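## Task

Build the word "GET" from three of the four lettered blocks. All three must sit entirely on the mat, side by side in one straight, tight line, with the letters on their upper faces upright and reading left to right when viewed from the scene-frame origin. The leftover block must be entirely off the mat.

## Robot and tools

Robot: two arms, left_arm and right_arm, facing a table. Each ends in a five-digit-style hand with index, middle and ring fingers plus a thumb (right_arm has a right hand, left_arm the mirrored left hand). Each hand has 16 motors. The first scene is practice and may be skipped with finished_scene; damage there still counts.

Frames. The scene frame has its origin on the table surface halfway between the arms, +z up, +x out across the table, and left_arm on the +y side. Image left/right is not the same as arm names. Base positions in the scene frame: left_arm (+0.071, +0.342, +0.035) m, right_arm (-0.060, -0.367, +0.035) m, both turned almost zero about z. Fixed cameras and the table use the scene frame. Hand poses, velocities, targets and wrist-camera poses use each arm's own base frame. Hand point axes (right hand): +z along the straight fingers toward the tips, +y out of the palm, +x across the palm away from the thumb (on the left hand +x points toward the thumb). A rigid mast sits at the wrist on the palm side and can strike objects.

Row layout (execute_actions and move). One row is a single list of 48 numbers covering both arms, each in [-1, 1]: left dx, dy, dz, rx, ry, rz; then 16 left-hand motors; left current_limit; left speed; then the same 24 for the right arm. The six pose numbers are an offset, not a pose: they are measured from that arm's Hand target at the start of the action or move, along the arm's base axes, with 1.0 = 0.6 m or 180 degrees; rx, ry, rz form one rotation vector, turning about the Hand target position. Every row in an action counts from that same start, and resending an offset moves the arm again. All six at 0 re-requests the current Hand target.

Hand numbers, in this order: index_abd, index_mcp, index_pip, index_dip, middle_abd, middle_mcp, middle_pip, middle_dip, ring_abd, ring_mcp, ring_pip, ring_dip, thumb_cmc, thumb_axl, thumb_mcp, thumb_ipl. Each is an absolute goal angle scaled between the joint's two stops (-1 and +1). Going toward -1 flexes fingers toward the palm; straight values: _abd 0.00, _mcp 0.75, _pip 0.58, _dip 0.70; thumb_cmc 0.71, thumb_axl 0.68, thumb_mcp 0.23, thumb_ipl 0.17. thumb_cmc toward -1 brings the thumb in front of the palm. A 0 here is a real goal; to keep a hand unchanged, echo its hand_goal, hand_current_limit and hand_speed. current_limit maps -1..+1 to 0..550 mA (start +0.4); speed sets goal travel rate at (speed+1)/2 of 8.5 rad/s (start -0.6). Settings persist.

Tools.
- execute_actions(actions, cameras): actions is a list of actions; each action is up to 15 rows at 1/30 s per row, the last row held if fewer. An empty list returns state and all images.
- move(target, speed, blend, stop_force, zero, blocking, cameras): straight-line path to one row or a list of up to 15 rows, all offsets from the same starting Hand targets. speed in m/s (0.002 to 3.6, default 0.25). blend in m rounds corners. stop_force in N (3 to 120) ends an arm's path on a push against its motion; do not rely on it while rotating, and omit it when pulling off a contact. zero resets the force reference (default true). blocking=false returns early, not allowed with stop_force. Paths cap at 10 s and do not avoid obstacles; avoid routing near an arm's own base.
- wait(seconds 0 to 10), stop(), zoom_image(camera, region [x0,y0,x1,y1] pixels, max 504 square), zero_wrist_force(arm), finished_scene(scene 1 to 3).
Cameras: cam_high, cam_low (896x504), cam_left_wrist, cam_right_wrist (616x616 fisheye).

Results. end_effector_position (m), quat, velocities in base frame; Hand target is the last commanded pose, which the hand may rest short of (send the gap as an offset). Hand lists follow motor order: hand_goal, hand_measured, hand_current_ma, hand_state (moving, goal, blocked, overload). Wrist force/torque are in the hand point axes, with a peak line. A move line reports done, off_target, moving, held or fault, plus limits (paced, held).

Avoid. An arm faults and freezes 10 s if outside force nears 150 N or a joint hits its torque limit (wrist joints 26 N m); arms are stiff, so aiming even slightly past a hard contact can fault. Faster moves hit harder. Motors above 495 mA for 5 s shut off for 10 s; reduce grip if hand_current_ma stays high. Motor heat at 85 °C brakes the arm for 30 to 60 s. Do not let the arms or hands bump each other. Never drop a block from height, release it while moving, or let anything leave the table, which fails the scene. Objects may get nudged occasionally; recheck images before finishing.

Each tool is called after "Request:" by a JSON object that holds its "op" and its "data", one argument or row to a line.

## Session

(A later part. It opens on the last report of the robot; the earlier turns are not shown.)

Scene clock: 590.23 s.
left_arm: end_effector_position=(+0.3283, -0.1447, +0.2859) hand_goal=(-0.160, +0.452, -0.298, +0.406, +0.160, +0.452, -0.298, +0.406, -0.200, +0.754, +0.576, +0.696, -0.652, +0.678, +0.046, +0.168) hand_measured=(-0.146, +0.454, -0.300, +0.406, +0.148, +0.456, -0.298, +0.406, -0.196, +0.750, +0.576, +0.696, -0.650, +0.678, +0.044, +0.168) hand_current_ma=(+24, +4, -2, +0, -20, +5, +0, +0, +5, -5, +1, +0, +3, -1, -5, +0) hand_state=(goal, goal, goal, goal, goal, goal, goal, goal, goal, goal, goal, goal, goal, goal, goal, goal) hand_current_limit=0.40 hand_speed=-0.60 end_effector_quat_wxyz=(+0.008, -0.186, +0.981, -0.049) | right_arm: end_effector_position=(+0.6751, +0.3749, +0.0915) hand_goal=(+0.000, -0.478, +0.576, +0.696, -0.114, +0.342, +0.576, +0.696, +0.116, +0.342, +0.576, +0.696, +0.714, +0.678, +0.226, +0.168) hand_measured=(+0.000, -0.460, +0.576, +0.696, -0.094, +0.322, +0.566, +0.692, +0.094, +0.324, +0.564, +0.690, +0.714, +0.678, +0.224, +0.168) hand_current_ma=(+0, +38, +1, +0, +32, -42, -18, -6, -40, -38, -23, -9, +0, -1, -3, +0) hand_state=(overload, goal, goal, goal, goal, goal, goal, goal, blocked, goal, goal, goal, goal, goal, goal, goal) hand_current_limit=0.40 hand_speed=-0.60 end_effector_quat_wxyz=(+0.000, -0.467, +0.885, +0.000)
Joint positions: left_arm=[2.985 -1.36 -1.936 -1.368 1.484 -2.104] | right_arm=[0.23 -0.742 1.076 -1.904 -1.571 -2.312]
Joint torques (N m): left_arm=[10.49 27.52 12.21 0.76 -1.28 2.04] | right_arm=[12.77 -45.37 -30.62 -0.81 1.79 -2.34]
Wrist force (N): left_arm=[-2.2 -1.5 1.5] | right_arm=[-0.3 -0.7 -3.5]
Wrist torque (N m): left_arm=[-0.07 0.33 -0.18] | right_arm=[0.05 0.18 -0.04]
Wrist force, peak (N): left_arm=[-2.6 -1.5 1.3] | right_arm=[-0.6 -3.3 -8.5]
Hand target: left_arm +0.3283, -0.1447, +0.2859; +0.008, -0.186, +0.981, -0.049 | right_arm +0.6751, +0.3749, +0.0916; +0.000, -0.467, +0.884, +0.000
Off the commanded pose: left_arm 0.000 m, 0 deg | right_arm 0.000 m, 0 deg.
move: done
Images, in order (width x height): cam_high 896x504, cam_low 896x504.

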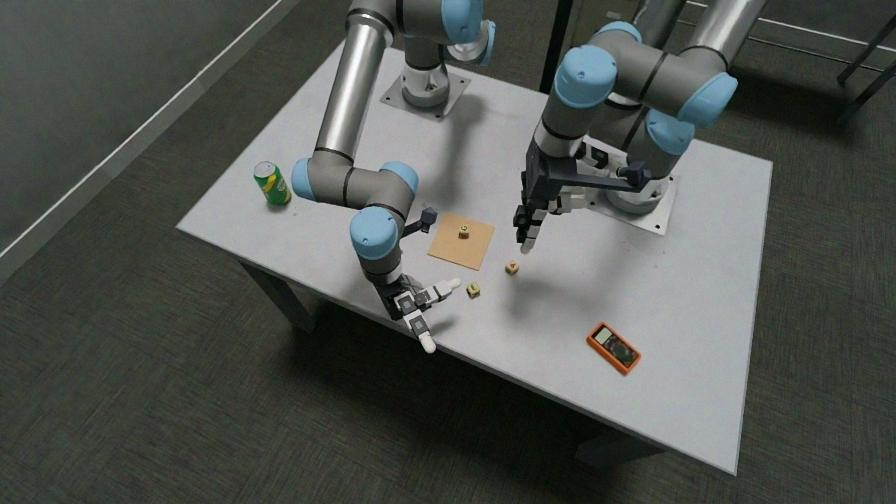

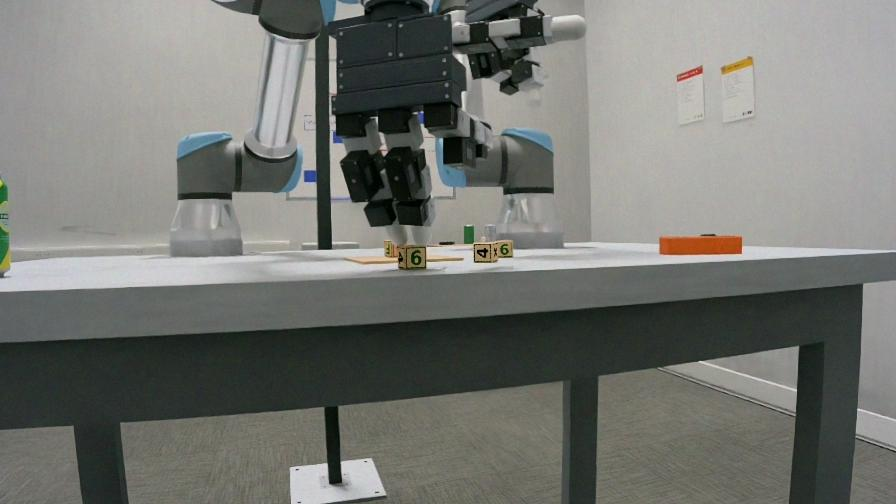

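Request:
{"op": "move", "data": {
  "target": [
    [-0.0833,0.2,0,0,0,0,-0.16,0.452,-0.299,0.406,0.16,0.452,-0.299,0.406,-0.2,0.754,0.576,0.696,-0.653,0.678,0.045,0.168,0.4,-0.6,0,0,0.0667,0,0,0,0,-0.479,0.576,0.696,-0.115,0.342,0.576,0.696,0.115,0.342,0.576,0.696,0.714,0.678,0.226,0.168,0.4,-0.6],
    [-0.0833,0.2,0,0,0,0,-0.16,0.452,-0.299,0.406,0.16,0.452,-0.299,0.406,-0.2,0.754,0.576,0.696,-0.653,0.678,0.045,0.168,0.4,-0.6,-0.0705,0.1417,0.0667,0,0,-0.2728,0,-0.479,0.576,0.696,-0.115,0.342,0.576,0.696,0.115,0.342,0.576,0.696,0.714,0.678,0.226,0.168,0.4,-0.6],
    [-0.0833,0.2,0,0,0,0,-0.16,0.452,-0.299,0.406,0.16,0.452,-0.299,0.406,-0.2,0.754,0.576,0.696,-0.653,0.678,0.045,0.168,0.4,-0.6,-0.0705,0.1417,0.0333,0,0,-0.2728,0,-0.479,0.576,0.696,-0.115,0.342,0.576,0.696,0.115,0.342,0.576,0.696,0.714,0.678,0.226,0.168,0.4,-0.6]
  ],
  "speed": [0.1,0.25,0.1],
  "blend": [0.01,0.01,0],
  "cameras": ["cam_low", "cam_high"]
}}

Request:
{"op": "zoom_image", "data": {
  "camera": "cam_low",
  "region": [440, 190, 520, 270]
}}

Request:
{"op": "zoom_image", "data": {
  "camera": "cam_high",
  "region": [450, 260, 500, 310]
}}

Request:
{"op": "zoom_image", "data": {
  "camera": "cam_high",
  "region": [400, 275, 430, 305]
}}

Scene clock: 621.03 s.
left_arm: end_effector_position=(+0.2783, -0.0247, +0.2859) hand_goal=(-0.160, +0.452, -0.298, +0.406, +0.160, +0.452, -0.298, +0.406, -0.200, +0.754, +0.576, +0.696, -0.652, +0.678, +0.046, +0.168) hand_measured=(-0.146, +0.454, -0.300, +0.406, +0.148, +0.456, -0.298, +0.406, -0.196, +0.750, +0.576, +0.696, -0.650, +0.678, +0.044, +0.168) hand_current_ma=(+24, +4, -2, +0, -20, +5, +0, +0, +5, -5, +1, +0, +3, -1, -5, +0) hand_state=(goal, goal, goal, goal, goal, goal, goal, goal, goal, goal, goal, goal, goal, goal, goal, goal) hand_current_limit=0.40 hand_speed=-0.60 end_effector_quat_wxyz=(+0.008, -0.186, +0.981, -0.049) | right_arm: end_effector_position=(+0.6328, +0.4599, +0.1116) hand_goal=(+0.000, -0.478, +0.576, +0.696, -0.114, +0.342, +0.576, +0.696, +0.116, +0.342, +0.576, +0.696, +0.714, +0.678, +0.226, +0.168) hand_measured=(+0.000, -0.460, +0.576, +0.696, -0.094, +0.344, +0.574, +0.694, +0.094, +0.344, +0.574, +0.694, +0.714, +0.678, +0.224, +0.168) hand_current_ma=(+0, +38, +1, +0, +32, +1, -1, -2, -40, +2, -2, -3, +0, -1, -3, +0) hand_state=(overload, goal, goal, goal, goal, goal, goal, goal, blocked, goal, goal, goal, goal, goal, goal, goal) hand_current_limit=0.40 hand_speed=-0.60 end_effector_quat_wxyz=(+0.000, -0.057, +0.998, +0.000)
Joint positions: left_arm=[3.331 -1.112 -2.087 -1.498 1.473 -1.756] | right_arm=[0.356 -0.93 1.355 -1.996 -1.571 -1.328]
Joint torques (N m): left_arm=[10.72 18.27 12.51 0.74 -1.29 2.26] | right_arm=[13.03 -41.75 -17.99 -4.31 -2 2.42]
Wrist force (N): left_arm=[-2.2 -1.4 1.3] | right_arm=[-0.1 -0.2 0.0]
Wrist torque (N m): left_arm=[-0.07 0.34 -0.20] | right_arm=[0.03 0.03 -0.14]
Wrist force, peak (N): left_arm=[-2.2 -2.2 1.4] | right_arm=[-0.3 -0.3 -4.4]
Hand target: left_arm +0.2783, -0.0247, +0.2859; +0.008, -0.186, +0.981, -0.049 | right_arm +0.6328, +0.4599, +0.1115; +0.000, -0.057, +0.998, +0.000
Off the commanded pose: left_arm 0.000 m, 0 deg | right_arm 0.000 m, 0 deg.
move: done
Images, in order (width x height): cam_high 896x504, cam_low 896x504.

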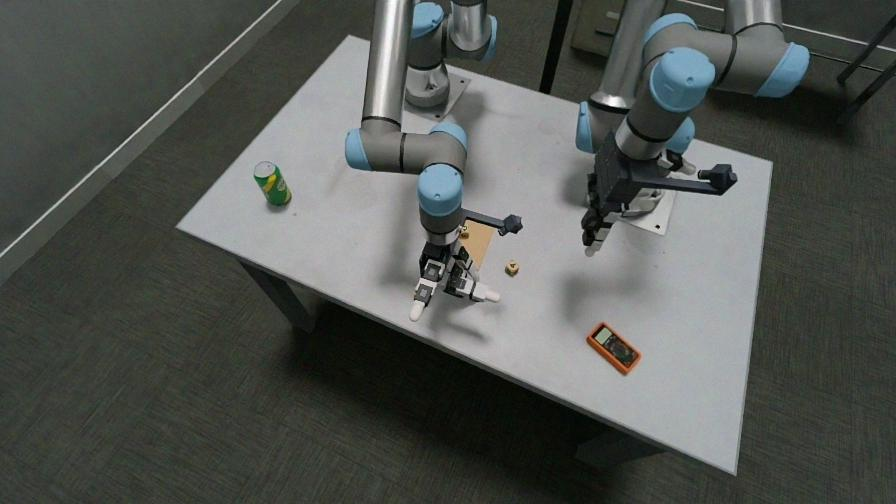

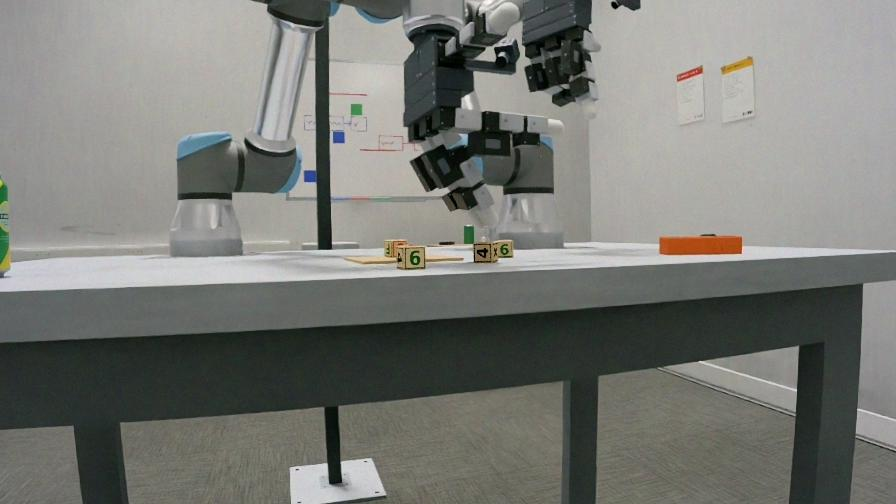

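Scaled by 6.300 from the camera's 896x504 image, which has a finer 1280x720 frame.

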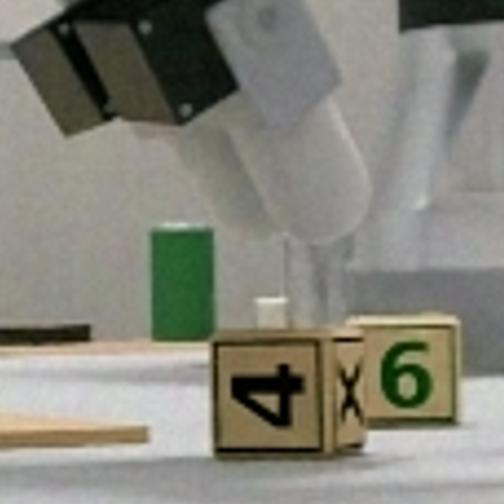

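Scaled by 10.080 from the camera's 896x504 image, which has a finer 1280x720 frame.

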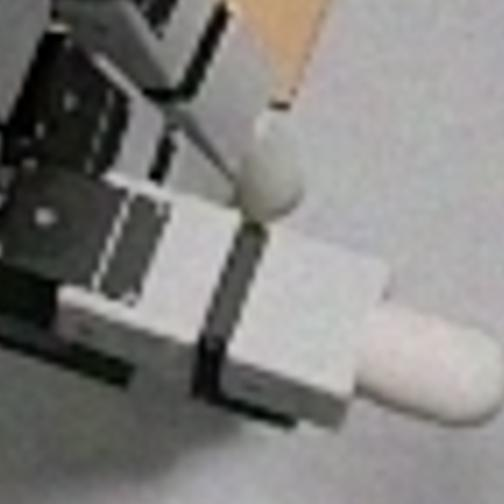

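Scaled by 16.800 from the camera's 896x504 image, which has a finer 1280x720 frame.

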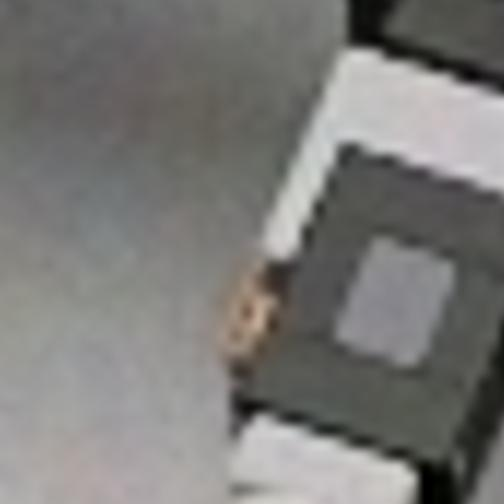

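Request:
{"op": "move", "data": {
  "target": [0,0,0,0,0,0,-0.16,0.452,-0.299,0.406,0.16,0.452,-0.299,0.406,-0.2,0.754,0.576,0.696,-0.653,0.678,0.045,0.168,0.4,-0.6,0,0,-0.045,0,0,0,0,-0.479,0.576,0.696,-0.115,0.342,0.576,0.696,0.115,0.342,0.576,0.696,0.714,0.678,0.226,0.168,0.4,-0.6],
  "speed": 0.02,
  "stop_force": 4
}}

Request:
{"op": "move", "data": {
  "target": [
    [0,0,0,0,0,0,-0.16,0.452,-0.299,0.406,0.16,0.452,-0.299,0.406,-0.2,0.754,0.576,0.696,-0.653,0.678,0.045,0.168,0.4,-0.6,0,0,-0.0045,0,0,0,0,-0.479,0.576,0.696,-0.115,0.342,0.576,0.696,0.115,0.342,0.576,0.696,0.714,0.678,0.226,0.168,0.4,-0.6],
    [0,0,0,0,0,0,-0.16,0.452,-0.299,0.406,0.16,0.452,-0.299,0.406,-0.2,0.754,0.576,0.696,-0.653,0.678,0.045,0.168,0.4,-0.6,-0.00992,0.01835,-0.0045,0,0,0.0852,0,-0.479,0.576,0.696,-0.115,0.342,0.576,0.696,0.115,0.342,0.576,0.696,0.714,0.678,0.226,0.168,0.4,-0.6],
    [0,0,0,0,0,0,-0.16,0.452,-0.299,0.406,0.16,0.452,-0.299,0.406,-0.2,0.754,0.576,0.696,-0.653,0.678,0.045,0.168,0.4,-0.6,-0.02433,0.03345,-0.0045,0,0,0.1704,0,-0.479,0.576,0.696,-0.115,0.342,0.576,0.696,0.115,0.342,0.576,0.696,0.714,0.678,0.226,0.168,0.4,-0.6],
    [0,0,0,0,0,0,-0.16,0.452,-0.299,0.406,0.16,0.452,-0.299,0.406,-0.2,0.754,0.576,0.696,-0.653,0.678,0.045,0.168,0.4,-0.6,-0.04223,0.04418,-0.0045,0,0,0.2556,0,-0.479,0.576,0.696,-0.115,0.342,0.576,0.696,0.115,0.342,0.576,0.696,0.714,0.678,0.226,0.168,0.4,-0.6],
    [0,0,0,0,0,0,-0.16,0.452,-0.299,0.406,0.16,0.452,-0.299,0.406,-0.2,0.754,0.576,0.696,-0.653,0.678,0.045,0.168,0.4,-0.6,-0.06233,0.04982,-0.0045,0,0,0.3407,0,-0.479,0.576,0.696,-0.115,0.342,0.576,0.696,0.115,0.342,0.576,0.696,0.714,0.678,0.226,0.168,0.4,-0.6],
    [0,0,0,0,0,0,-0.16,0.452,-0.299,0.406,0.16,0.452,-0.299,0.406,-0.2,0.754,0.576,0.696,-0.653,0.678,0.045,0.168,0.4,-0.6,-0.0832,0.04992,-0.0045,0,0,0.4259,0,-0.479,0.576,0.696,-0.115,0.342,0.576,0.696,0.115,0.342,0.576,0.696,0.714,0.678,0.226,0.168,0.4,-0.6],
    [0,0,0,0,0,0,-0.16,0.452,-0.299,0.406,0.16,0.452,-0.299,0.406,-0.2,0.754,0.576,0.696,-0.653,0.678,0.045,0.168,0.4,-0.6,-0.10335,0.0445,-0.0045,0,0,0.5111,0,-0.479,0.576,0.696,-0.115,0.342,0.576,0.696,0.115,0.342,0.576,0.696,0.714,0.678,0.226,0.168,0.4,-0.6],
    [0,0,0,0,0,0,-0.16,0.452,-0.299,0.406,0.16,0.452,-0.299,0.406,-0.2,0.754,0.576,0.696,-0.653,0.678,0.045,0.168,0.4,-0.6,-0.12135,0.03397,-0.0045,0,0,0.5963,0,-0.479,0.576,0.696,-0.115,0.342,0.576,0.696,0.115,0.342,0.576,0.696,0.714,0.678,0.226,0.168,0.4,-0.6],
    [0,0,0,0,0,0,-0.16,0.452,-0.299,0.406,0.16,0.452,-0.299,0.406,-0.2,0.754,0.576,0.696,-0.653,0.678,0.045,0.168,0.4,-0.6,-0.13593,0.01902,-0.0045,0,0,0.6815,0,-0.479,0.576,0.696,-0.115,0.342,0.576,0.696,0.115,0.342,0.576,0.696,0.714,0.678,0.226,0.168,0.4,-0.6],
    [0,0,0,0,0,0,-0.16,0.452,-0.299,0.406,0.16,0.452,-0.299,0.406,-0.2,0.754,0.576,0.696,-0.653,0.678,0.045,0.168,0.4,-0.6,-0.14603,0.00077,-0.0045,0,0,0.7667,0,-0.479,0.576,0.696,-0.115,0.342,0.576,0.696,0.115,0.342,0.576,0.696,0.714,0.678,0.226,0.168,0.4,-0.6]
  ],
  "speed": [0.02,0.18,0.18,0.18,0.18,0.18,0.18,0.18,0.18,0.18],
  "blend": [0,0.005,0.005,0.005,0.005,0.005,0.005,0.005,0.005,0],
  "cameras": ["cam_low", "cam_high"]
}}

Request:
{"op": "zoom_image", "data": {
  "camera": "cam_low",
  "region": [440, 190, 520, 270]
}}

Request:
{"op": "zoom_image", "data": {
  "camera": "cam_high",
  "region": [400, 275, 430, 305]
}}

Scene clock: 680.47 s.
left_arm: end_effector_position=(+0.2783, -0.0247, +0.2859) hand_goal=(-0.160, +0.452, -0.298, +0.406, +0.160, +0.452, -0.298, +0.406, -0.200, +0.754, +0.576, +0.696, -0.652, +0.678, +0.046, +0.168) hand_measured=(-0.146, +0.454, -0.300, +0.406, +0.148, +0.456, -0.298, +0.406, -0.196, +0.750, +0.576, +0.696, -0.650, +0.678, +0.044, +0.168) hand_current_ma=(+24, +4, -2, +0, -20, +5, +0, +0, +5, -5, +1, +0, +3, -1, -5, +0) hand_state=(goal, goal, goal, goal, goal, goal, goal, goal, goal, goal, goal, goal, goal, goal, goal, goal) hand_current_limit=0.40 hand_speed=-0.60 end_effector_quat_wxyz=(+0.008, -0.186, +0.981, -0.049) | right_arm: end_effector_position=(+0.6328, +0.4599, +0.0940) hand_goal=(+0.000, -0.478, +0.576, +0.696, -0.114, +0.342, +0.576, +0.696, +0.116, +0.342, +0.576, +0.696, +0.714, +0.678, +0.226, +0.168) hand_measured=(+0.000, -0.460, +0.576, +0.696, -0.094, +0.340, +0.572, +0.694, +0.094, +0.340, +0.572, +0.694, +0.714, +0.678, +0.224, +0.168) hand_current_ma=(+0, +38, +1, +0, +32, -1, -5, -2, -40, -1, -5, -3, +0, -1, -4, +0) hand_state=(overload, goal, goal, goal, goal, goal, goal, goal, blocked, goal, goal, goal, goal, goal, goal, goal) hand_current_limit=0.40 hand_speed=-0.60 end_effector_quat_wxyz=(+0.000, -0.057, +0.998, +0.000)
Joint positions: left_arm=[3.331 -1.112 -2.087 -1.498 1.473 -1.756] | right_arm=[0.356 -0.912 1.373 -2.032 -1.571 -1.328]
Joint torques (N m): left_arm=[9.95 17.73 12.67 0.76 -1.31 2.1] | right_arm=[12.03 -64.21 -31.3 -1.06 -1.18 2.23]
Wrist force (N): left_arm=[-2.0 -1.4 1.4] | right_arm=[-0.2 -0.2 -0.3]
Wrist torque (N m): left_arm=[-0.06 0.31 -0.18] | right_arm=[0.01 0.05 -0.15]
Wrist force, peak (N): left_arm=[-2.3 -1.5 1.4] | right_arm=[-0.2 -2.3 -6.3]
Hand target: left_arm +0.2783, -0.0247, +0.2859; +0.008, -0.186, +0.981, -0.049 | right_arm +0.6328, +0.4599, +0.0940; +0.000, -0.057, +0.998, +0.000 (not the last commanded pose)
Off the commanded pose: left_arm 0.000 m, 0 deg | right_arm 0.009 m, 0 deg.
move: contact (right_arm)

Scene clock: 688.23 s.
left_arm: end_effector_position=(+0.2783, -0.0247, +0.2859) hand_goal=(-0.160, +0.452, -0.298, +0.406, +0.160, +0.452, -0.298, +0.406, -0.200, +0.754, +0.576, +0.696, -0.652, +0.678, +0.046, +0.168) hand_measured=(-0.146, +0.454, -0.300, +0.406, +0.148, +0.456, -0.298, +0.406, -0.196, +0.750, +0.576, +0.696, -0.650, +0.678, +0.044, +0.168) hand_current_ma=(+24, +4, -2, +0, -20, +5, +0, +0, +5, -5, +1, +0, +3, -1, -5, +0) hand_state=(goal, goal, goal, goal, goal, goal, goal, goal, goal, goal, goal, goal, goal, goal, goal, goal) hand_current_limit=0.40 hand_speed=-0.60 end_effector_quat_wxyz=(+0.008, -0.186, +0.981, -0.049) | right_arm: end_effector_position=(+0.5452, +0.4604, +0.0913) hand_goal=(+0.000, -0.478, +0.576, +0.696, -0.114, +0.342, +0.576, +0.696, +0.116, +0.342, +0.576, +0.696, +0.714, +0.678, +0.226, +0.168) hand_measured=(+0.000, -0.460, +0.576, +0.696, -0.094, +0.320, +0.564, +0.690, +0.094, +0.322, +0.562, +0.688, +0.714, +0.678, +0.224, +0.168) hand_current_ma=(+0, +38, +1, +0, +32, -48, -21, -7, -39, -44, -27, -11, +0, -1, -4, +0) hand_state=(overload, goal, goal, goal, goal, blocked, goal, goal, blocked, blocked, goal, goal, goal, goal, goal, goal) hand_current_limit=0.40 hand_speed=-0.60 end_effector_quat_wxyz=(+0.000, +0.952, -0.305, +0.000)
Joint positions: left_arm=[3.331 -1.112 -2.087 -1.498 1.473 -1.756] | right_arm=[0.533 -0.724 1.044 -1.891 -1.571 -3.56]
Joint torques (N m): left_arm=[10.66 17.88 13.48 0.95 -1.05 2.19] | right_arm=[13.29 -68.69 -16.24 -3.98 2.55 -1.9]
Wrist force (N): left_arm=[-2.1 -1.3 1.3] | right_arm=[-0.3 -0.3 -3.8]
Wrist torque (N m): left_arm=[-0.05 0.32 -0.20] | right_arm=[0.06 0.21 -0.03]
Wrist force, peak (N): left_arm=[-2.4 -1.5 1.3] | right_arm=[-0.3 -3.2 -9.4]
Hand target: left_arm +0.2783, -0.0247, +0.2859; +0.008, -0.186, +0.981, -0.049 | right_arm +0.5452, +0.4604, +0.0913; +0.000, +0.952, -0.305, +0.000
Off the commanded pose: left_arm 0.000 m, 0 deg | right_arm 0.000 m, 0 deg.
move: done
Images, in order (width x height): cam_high 896x504, cam_low 896x504.

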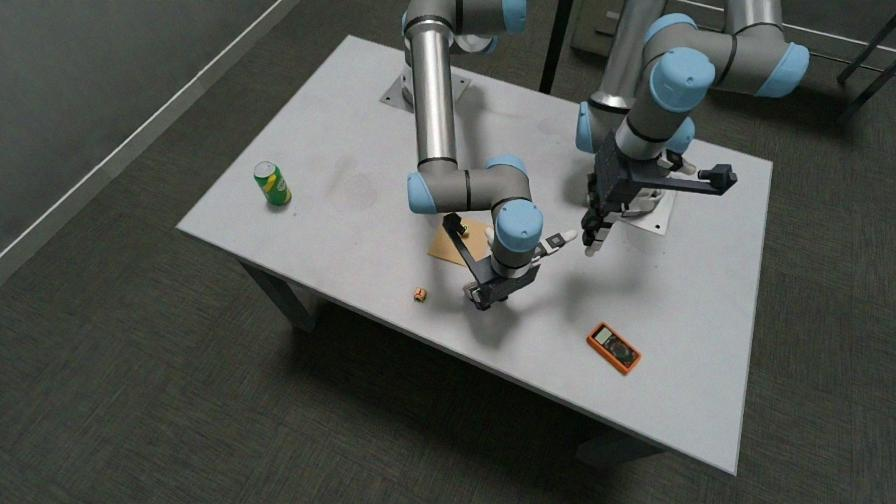

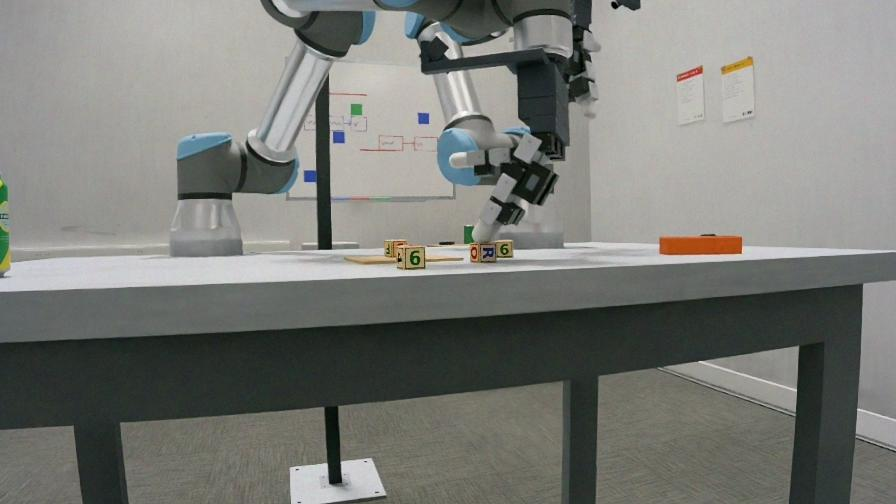

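Scaled by 6.300 from the camera's 896x504 image, which has a finer 1280x720 frame.

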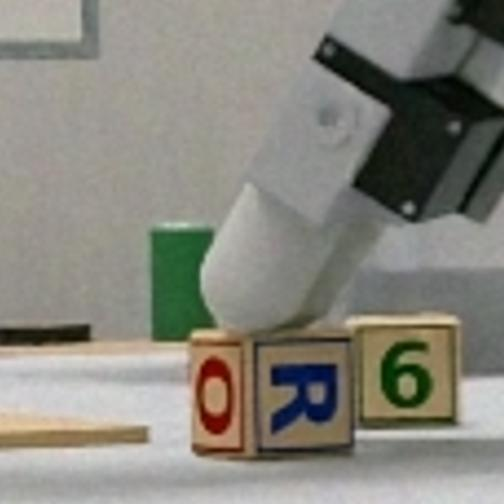

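Scaled by 16.800 from the camera's 896x504 image, which has a finer 1280x720 frame.

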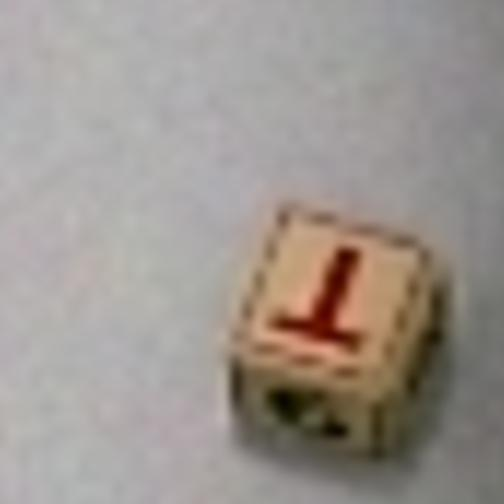

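Request:
{"op": "move", "data": {
  "target": [
    [0,0,0,0,0,0,-0.16,0.452,-0.299,0.406,0.16,0.452,-0.299,0.406,-0.2,0.754,0.576,0.696,-0.653,0.678,0.045,0.168,0.4,-0.6,0,0,0.12,0,0,0,0,-0.479,0.576,0.696,-0.115,0.342,0.576,0.696,0.115,0.342,0.576,0.696,0.714,0.678,0.226,0.168,0.4,-0.6],
    [0.05,-0.15,0,0,0,0,-0.16,0.452,-0.299,0.406,0.16,0.452,-0.299,0.406,-0.2,0.754,0.576,0.696,-0.653,0.678,0.045,0.168,0.4,-0.6,-0.3,-0.65,0.25,0,0,0,0,-0.479,0.576,0.696,-0.115,0.342,0.576,0.696,0.115,0.342,0.576,0.696,0.714,0.678,0.226,0.168,0.4,-0.6],
    [0.1028,-0.3255,0,0,0,0,-0.16,0.452,-0.299,0.406,0.16,0.452,-0.299,0.406,-0.2,0.754,0.576,0.696,-0.653,0.678,0.045,0.168,0.4,-0.6,-0.3,-0.7,0.25,0,0,0,0,-0.479,0.576,0.696,-0.115,0.342,0.576,0.696,0.115,0.342,0.576,0.696,0.714,0.678,0.226,0.168,0.4,-0.6],
    [0.1175,-0.6272,-0.2598,-0.3319,-0.1321,0.003,-0.16,0.452,-0.299,0.406,0.16,0.452,-0.299,0.406,-0.2,0.754,0.576,0.696,-0.653,0.678,0.045,0.168,0.4,-0.6,-0.3,-0.7,0.25,0,0,0,0,-0.479,0.576,0.696,-0.115,0.342,0.576,0.696,0.115,0.342,0.576,0.696,0.714,0.678,0.226,0.168,0.4,-0.6]
  ],
  "speed": [0.15,0.35,0.3,0.3],
  "blend": [0.02,0.02,0.02,0],
  "cameras": ["cam_low", "cam_high", "cam_left_wrist"]
}}

Request:
{"op": "zoom_image", "data": {
  "camera": "cam_high",
  "region": [400, 200, 500, 310]
}}

Request:
{"op": "zoom_image", "data": {
  "camera": "cam_low",
  "region": [340, 190, 460, 280]
}}

Request:
{"op": "zoom_image", "data": {
  "camera": "cam_high",
  "region": [460, 277, 490, 307]
}}

Scene clock: 730.33 s.
left_arm: end_effector_position=(+0.3488, -0.4010, +0.1300) hand_goal=(-0.160, +0.452, -0.298, +0.406, +0.160, +0.452, -0.298, +0.406, -0.200, +0.754, +0.576, +0.696, -0.652, +0.678, +0.046, +0.168) hand_measured=(-0.146, +0.448, -0.300, +0.406, +0.148, +0.450, -0.298, +0.406, -0.196, +0.746, +0.576, +0.696, -0.650, +0.678, +0.044, +0.168) hand_current_ma=(+24, -7, -2, +0, -20, -4, +0, +0, +4, -13, +0, +0, +3, -1, -5, +0) hand_state=(goal, goal, goal, goal, goal, goal, goal, goal, goal, goal, goal, goal, goal, goal, goal, goal) hand_current_limit=0.40 hand_speed=-0.60 end_effector_quat_wxyz=(+0.108, -0.156, +0.804, -0.563) | right_arm: end_effector_position=(+0.3652, +0.0404, +0.2413) hand_goal=(+0.000, -0.478, +0.576, +0.696, -0.114, +0.342, +0.576, +0.696, +0.116, +0.342, +0.576, +0.696, +0.714, +0.678, +0.226, +0.168) hand_measured=(+0.000, -0.460, +0.576, +0.696, -0.094, +0.344, +0.574, +0.694, +0.094, +0.344, +0.574, +0.694, +0.714, +0.678, +0.224, +0.168) hand_current_ma=(+0, +38, +1, +0, +32, +2, -1, -2, -39, +3, -1, -3, +0, -1, -4, +0) hand_state=(overload, goal, goal, goal, goal, goal, goal, goal, blocked, goal, goal, goal, goal, goal, goal, goal) hand_current_limit=0.40 hand_speed=-0.60 end_effector_quat_wxyz=(+0.000, +0.952, -0.305, +0.000)
Joint positions: left_arm=[2.878 -1.908 -2.398 0.62 0.722 -2.717] | right_arm=[-0.086 -1.694 1.987 -1.865 -1.571 -4.179]
Joint torques (N m): left_arm=[10.88 10.75 0.56 3.38 0.61 -2.47] | right_arm=[-11.58 -29.67 -18.66 -0.86 2.21 -2.22]
Wrist force (N): left_arm=[-1.2 0.3 -0.4] | right_arm=[-0.2 -0.4 0.2]
Wrist torque (N m): left_arm=[0.15 0.15 -0.01] | right_arm=[-0.01 0.03 -0.01]
Wrist force, peak (N): left_arm=[-2.4 -2.5 1.5] | right_arm=[-0.2 -0.5 -4.1]
Hand target: left_arm +0.3488, -0.4010, +0.1300; +0.108, -0.156, +0.804, -0.563 | right_arm +0.3652, +0.0404, +0.2413; +0.000, +0.952, -0.305, +0.000
Off the commanded pose: left_arm 0.000 m, 0 deg | right_arm 0.000 m, 0 deg.
move: done
camera_calibration:
cam_left_wrist: T_world_to_cam=[[0.779308, 0.0677055, 0.622972, -0.356181], [-0.602002, 0.356916, 0.714286, 0.207625], [-0.173988, -0.93168, 0.318907, -0.237596], [0, 0, 0, 1]] pos_world=[0.361227, -0.271353, 0.149358]
Images, in order (width x height): cam_high 896x504, cam_low 896x504, cam_left_wrist 616x616.

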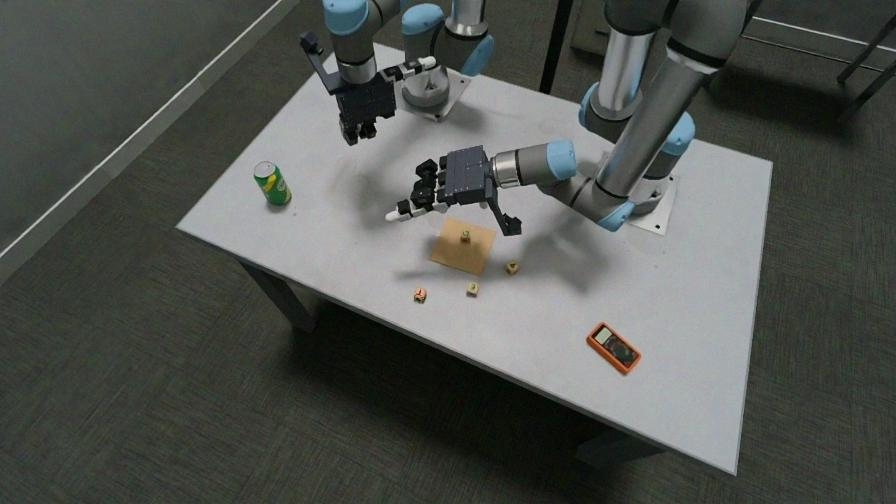

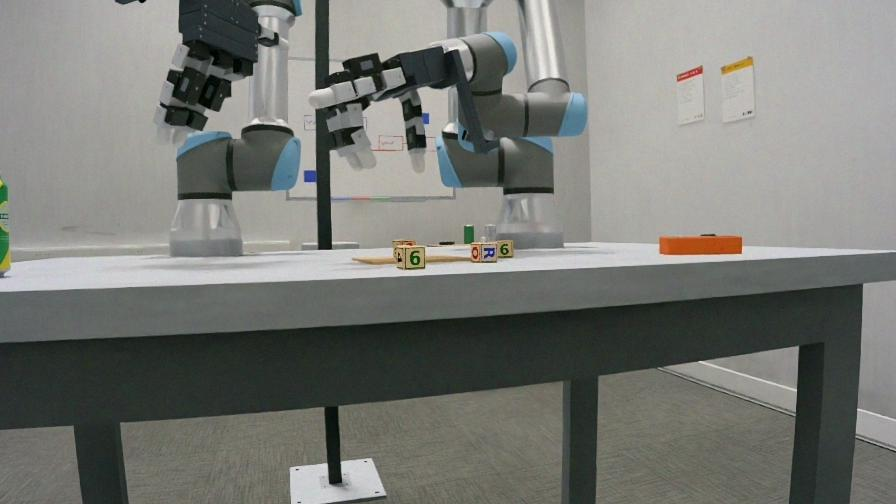

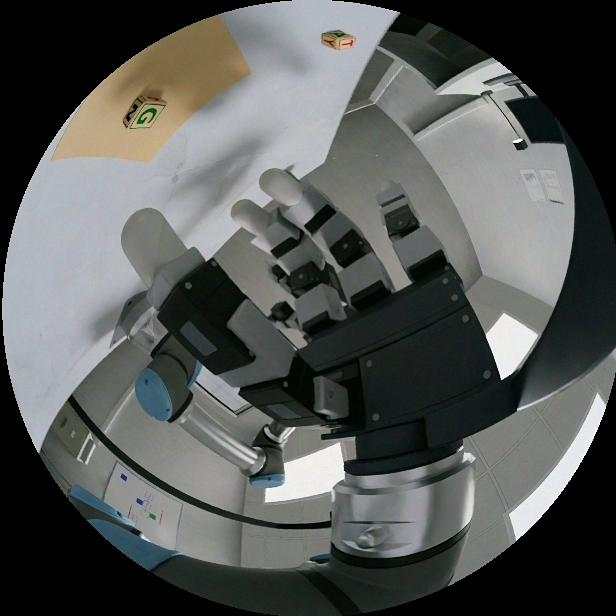

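Scaled by 4.582 from the camera's 896x504 image, which has a finer 1280x720 frame.

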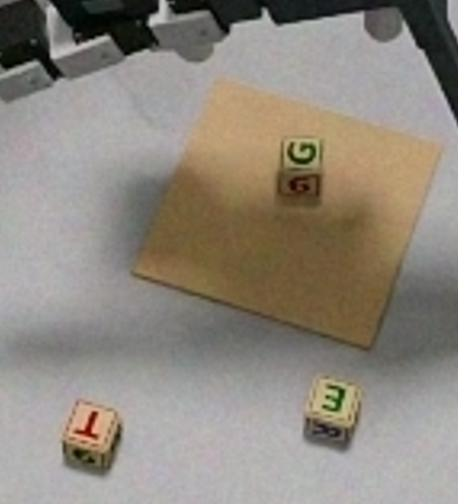

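Scaled by 4.200 from the camera's 896x504 image, which has a finer 1280x720 frame.

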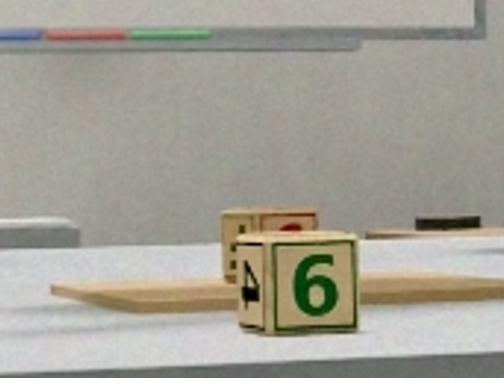

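Scaled by 16.800 from the camera's 896x504 image, which has a finer 1280x720 frame.

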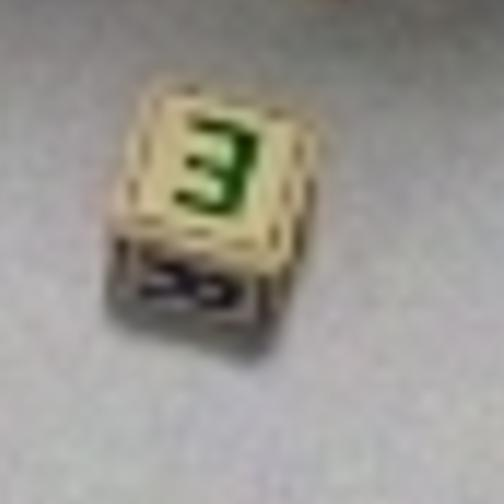

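Request:
{"op": "zoom_image", "data": {
  "camera": "cam_high",
  "region": [452, 222, 482, 252]
}}

Request:
{"op": "zoom_image", "data": {
  "camera": "cam_left_wrist",
  "region": [50, 40, 350, 340]
}}

Scaled by 16.800 from the camera's 896x504 image, which has a finer 1280x720 frame.

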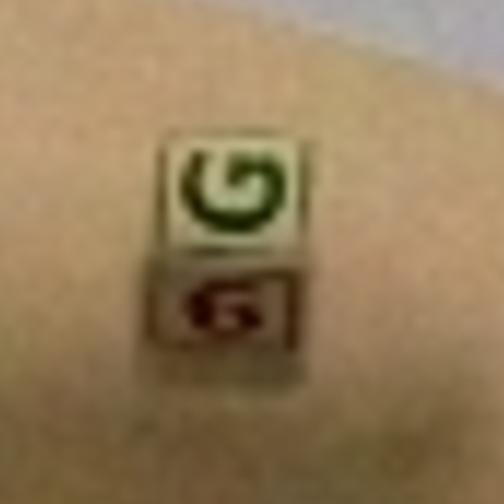

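Scaled by 1.680 from the camera's 616x616 image, which has a finer 880x880 frame.

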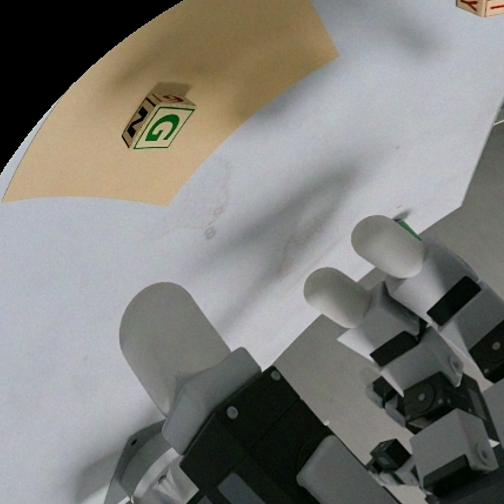

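Request:
{"op": "move", "data": {
  "target": [0.0193,0.0257,-0.12,0,0,0.0011,-0.16,0.452,-0.299,0.406,0.16,0.452,-0.299,0.406,-0.2,0.754,0.576,0.696,-0.653,0.678,0.045,0.168,0.4,-0.6,0,0,0,0,0,0,0,-0.479,0.576,0.696,-0.115,0.342,0.576,0.696,0.115,0.342,0.576,0.696,0.714,0.678,0.226,0.168,0.4,-0.6],
  "speed": 0.12
}}

Request:
{"op": "move", "data": {
  "target": [0,0,-0.076,0,0,0,-0.16,0.452,-0.299,0.406,0.16,0.452,-0.299,0.406,-0.2,0.754,0.576,0.696,-0.653,0.678,0.045,0.168,0.4,-0.6,0,0,0,0,0,0,0,-0.479,0.576,0.696,-0.115,0.342,0.576,0.696,0.115,0.342,0.576,0.696,0.714,0.678,0.226,0.168,0.4,-0.6],
  "speed": 0.03,
  "stop_force": 5,
  "cameras": ["cam_low", "cam_high", "cam_left_wrist"]
}}

Request:
{"op": "zoom_image", "data": {
  "camera": "cam_left_wrist",
  "region": [80, 80, 380, 380]
}}

Request:
{"op": "zoom_image", "data": {
  "camera": "cam_low",
  "region": [340, 200, 460, 280]
}}

Request:
{"op": "zoom_image", "data": {
  "camera": "cam_high",
  "region": [430, 200, 510, 280]
}}

Scene clock: 787.13 s.
left_arm: end_effector_position=(+0.3604, -0.3856, +0.0581) hand_goal=(-0.160, +0.452, -0.298, +0.406, +0.160, +0.452, -0.298, +0.406, -0.200, +0.754, +0.576, +0.696, -0.652, +0.678, +0.046, +0.168) hand_measured=(-0.146, +0.448, -0.300, +0.406, +0.148, +0.448, -0.298, +0.406, -0.196, +0.746, +0.576, +0.696, -0.650, +0.678, +0.044, +0.168) hand_current_ma=(+24, -8, -2, +0, -20, -5, +0, +0, +4, -15, +0, +0, +3, -1, -5, +0) hand_state=(goal, goal, goal, goal, goal, goal, goal, goal, goal, goal, goal, goal, goal, goal, goal, goal) hand_current_limit=0.40 hand_speed=-0.60 end_effector_quat_wxyz=(+0.109, -0.158, +0.804, -0.563) | right_arm: end_effector_position=(+0.3652, +0.0404, +0.2413) hand_goal=(+0.000, -0.478, +0.576, +0.696, -0.114, +0.342, +0.576, +0.696, +0.116, +0.342, +0.576, +0.696, +0.714, +0.678, +0.226, +0.168) hand_measured=(+0.000, -0.460, +0.576, +0.696, -0.094, +0.344, +0.574, +0.694, +0.094, +0.344, +0.574, +0.694, +0.714, +0.678, +0.224, +0.168) hand_current_ma=(+0, +38, +1, +0, +32, +2, -1, -2, -39, +3, -1, -3, +0, -1, -4, +0) hand_state=(overload, goal, goal, goal, goal, goal, goal, goal, blocked, goal, goal, goal, goal, goal, goal, goal) hand_current_limit=0.40 hand_speed=-0.60 end_effector_quat_wxyz=(+0.000, +0.952, -0.305, +0.000)
Joint positions: left_arm=[2.928 -2.143 -2.407 0.834 0.683 -2.678] | right_arm=[-0.086 -1.694 1.987 -1.865 -1.571 -4.179]
Joint torques (N m): left_arm=[11.07 14.77 14.55 3.31 -2.09 -2.67] | right_arm=[-11.85 -29.71 -18.02 -1.05 2.19 -2.22]
Wrist force (N): left_arm=[-1.3 0.4 -0.6] | right_arm=[-0.3 -0.4 0.2]
Wrist torque (N m): left_arm=[0.19 0.15 -0.07] | right_arm=[0.00 0.05 -0.02]
Wrist force, peak (N): left_arm=[-1.5 1.2 -0.3] | right_arm=[-0.3 -0.7 0.2]
Hand target: left_arm +0.3604, -0.3856, +0.0580; +0.109, -0.158, +0.804, -0.563 | right_arm +0.3652, +0.0404, +0.2413; +0.000, +0.952, -0.305, +0.000
Off the commanded pose: left_arm 0.000 m, 0 deg | right_arm 0.000 m, 0 deg.
move: done

Scene clock: 789.53 s.
left_arm: end_effector_position=(+0.3604, -0.3856, +0.0124) hand_goal=(-0.160, +0.452, -0.298, +0.406, +0.160, +0.452, -0.298, +0.406, -0.200, +0.754, +0.576, +0.696, -0.652, +0.678, +0.046, +0.168) hand_measured=(-0.146, +0.448, -0.300, +0.406, +0.148, +0.448, -0.298, +0.406, -0.196, +0.746, +0.576, +0.696, -0.650, +0.678, +0.044, +0.168) hand_current_ma=(+24, -8, -2, +0, -20, -5, +0, +0, +4, -15, +0, +0, +3, -1, -5, +0) hand_state=(goal, goal, goal, goal, goal, goal, goal, goal, goal, goal, goal, goal, goal, goal, goal, goal) hand_current_limit=0.40 hand_speed=-0.60 end_effector_quat_wxyz=(+0.109, -0.158, +0.804, -0.563) | right_arm: end_effector_position=(+0.3652, +0.0404, +0.2413) hand_goal=(+0.000, -0.478, +0.576, +0.696, -0.114, +0.342, +0.576, +0.696, +0.116, +0.342, +0.576, +0.696, +0.714, +0.678, +0.226, +0.168) hand_measured=(+0.000, -0.460, +0.576, +0.696, -0.094, +0.344, +0.574, +0.694, +0.094, +0.344, +0.574, +0.694, +0.714, +0.678, +0.224, +0.168) hand_current_ma=(+0, +38, +1, +0, +32, +2, -1, -2, -39, +3, -1, -3, +0, -1, -4, +0) hand_state=(overload, goal, goal, goal, goal, goal, goal, goal, blocked, goal, goal, goal, goal, goal, goal, goal) hand_current_limit=0.40 hand_speed=-0.60 end_effector_quat_wxyz=(+0.000, +0.952, -0.305, +0.000)
Joint positions: left_arm=[2.928 -2.301 -2.386 0.971 0.683 -2.679] | right_arm=[-0.086 -1.694 1.987 -1.865 -1.571 -4.179]
Joint torques (N m): left_arm=[5.9 17.91 11.8 3.49 -1.89 -2.62] | right_arm=[-11.55 -29.95 -18.24 -1.03 2.29 -2.17]
Wrist force (N): left_arm=[-1.0 0.3 -0.6] | right_arm=[-0.3 -0.4 0.1]
Wrist torque (N m): left_arm=[0.17 0.13 -0.05] | right_arm=[-0.01 0.05 -0.02]
Wrist force, peak (N): left_arm=[-1.4 0.3 -0.6] | right_arm=[-0.3 -0.7 0.1]
Hand target: left_arm +0.3604, -0.3856, +0.0124; +0.109, -0.158, +0.804, -0.563 | right_arm +0.3652, +0.0404, +0.2413; +0.000, +0.952, -0.305, +0.000
Off the commanded pose: left_arm 0.000 m, 0 deg | right_arm 0.000 m, 0 deg.
move: done
camera_calibration:
cam_left_wrist: T_world_to_cam=[[0.779072, 0.0705037, 0.622958, -0.291827], [-0.603248, 0.354855, 0.714262, 0.292717], [-0.170702, -0.932259, 0.318988, -0.185083], [0, 0, 0, 1]] pos_world=[0.372341, -0.255843, 0.0317586]
Images, in order (width x height): cam_high 896x504, cam_low 896x504, cam_left_wrist 616x616.

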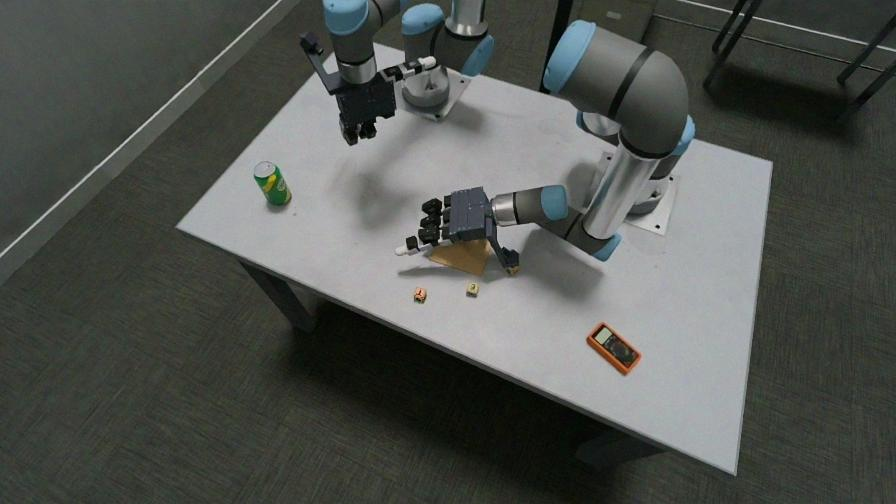

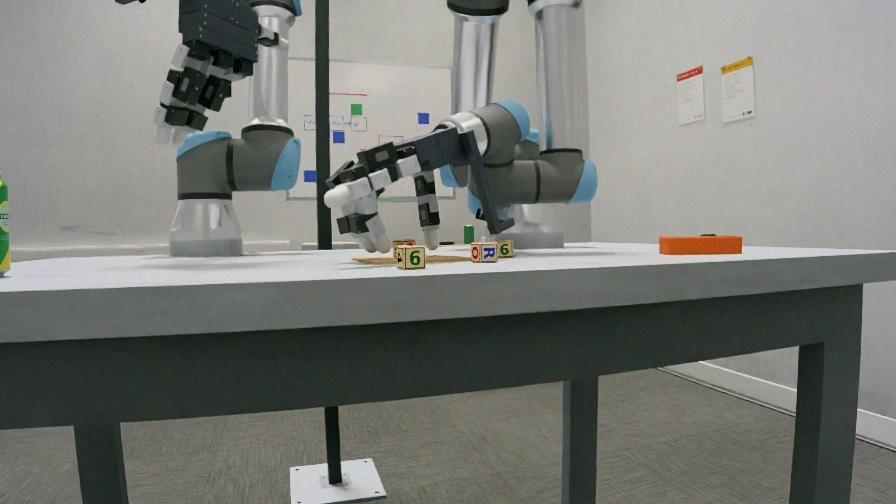

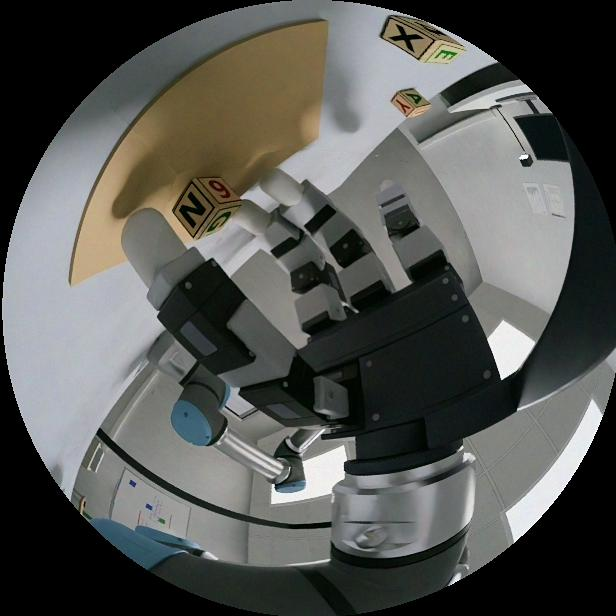

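Scaled by 1.680 from the camera's 616x616 image, which has a finer 880x880 frame.

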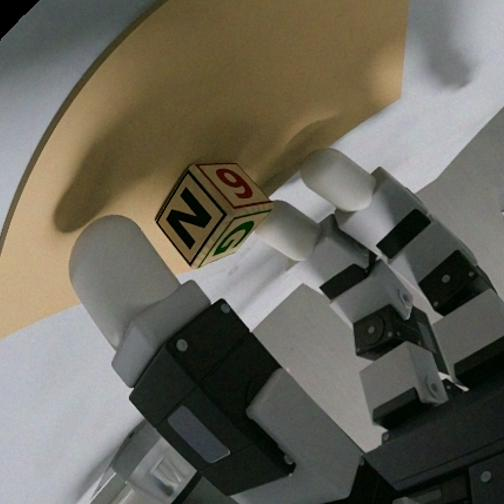

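Scaled by 4.200 from the camera's 896x504 image, which has a finer 1280x720 frame.

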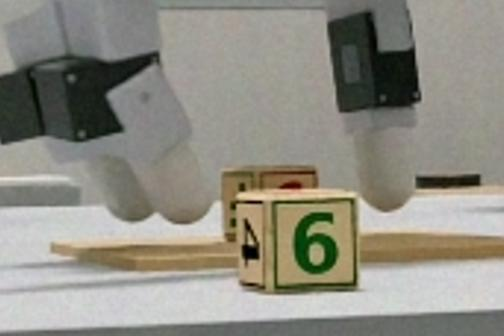

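Scaled by 6.300 from the camera's 896x504 image, which has a finer 1280x720 frame.

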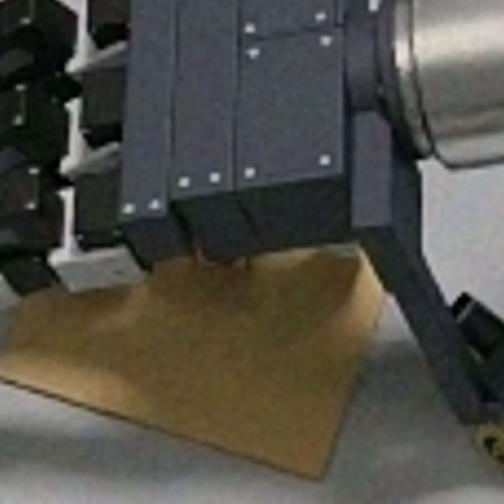

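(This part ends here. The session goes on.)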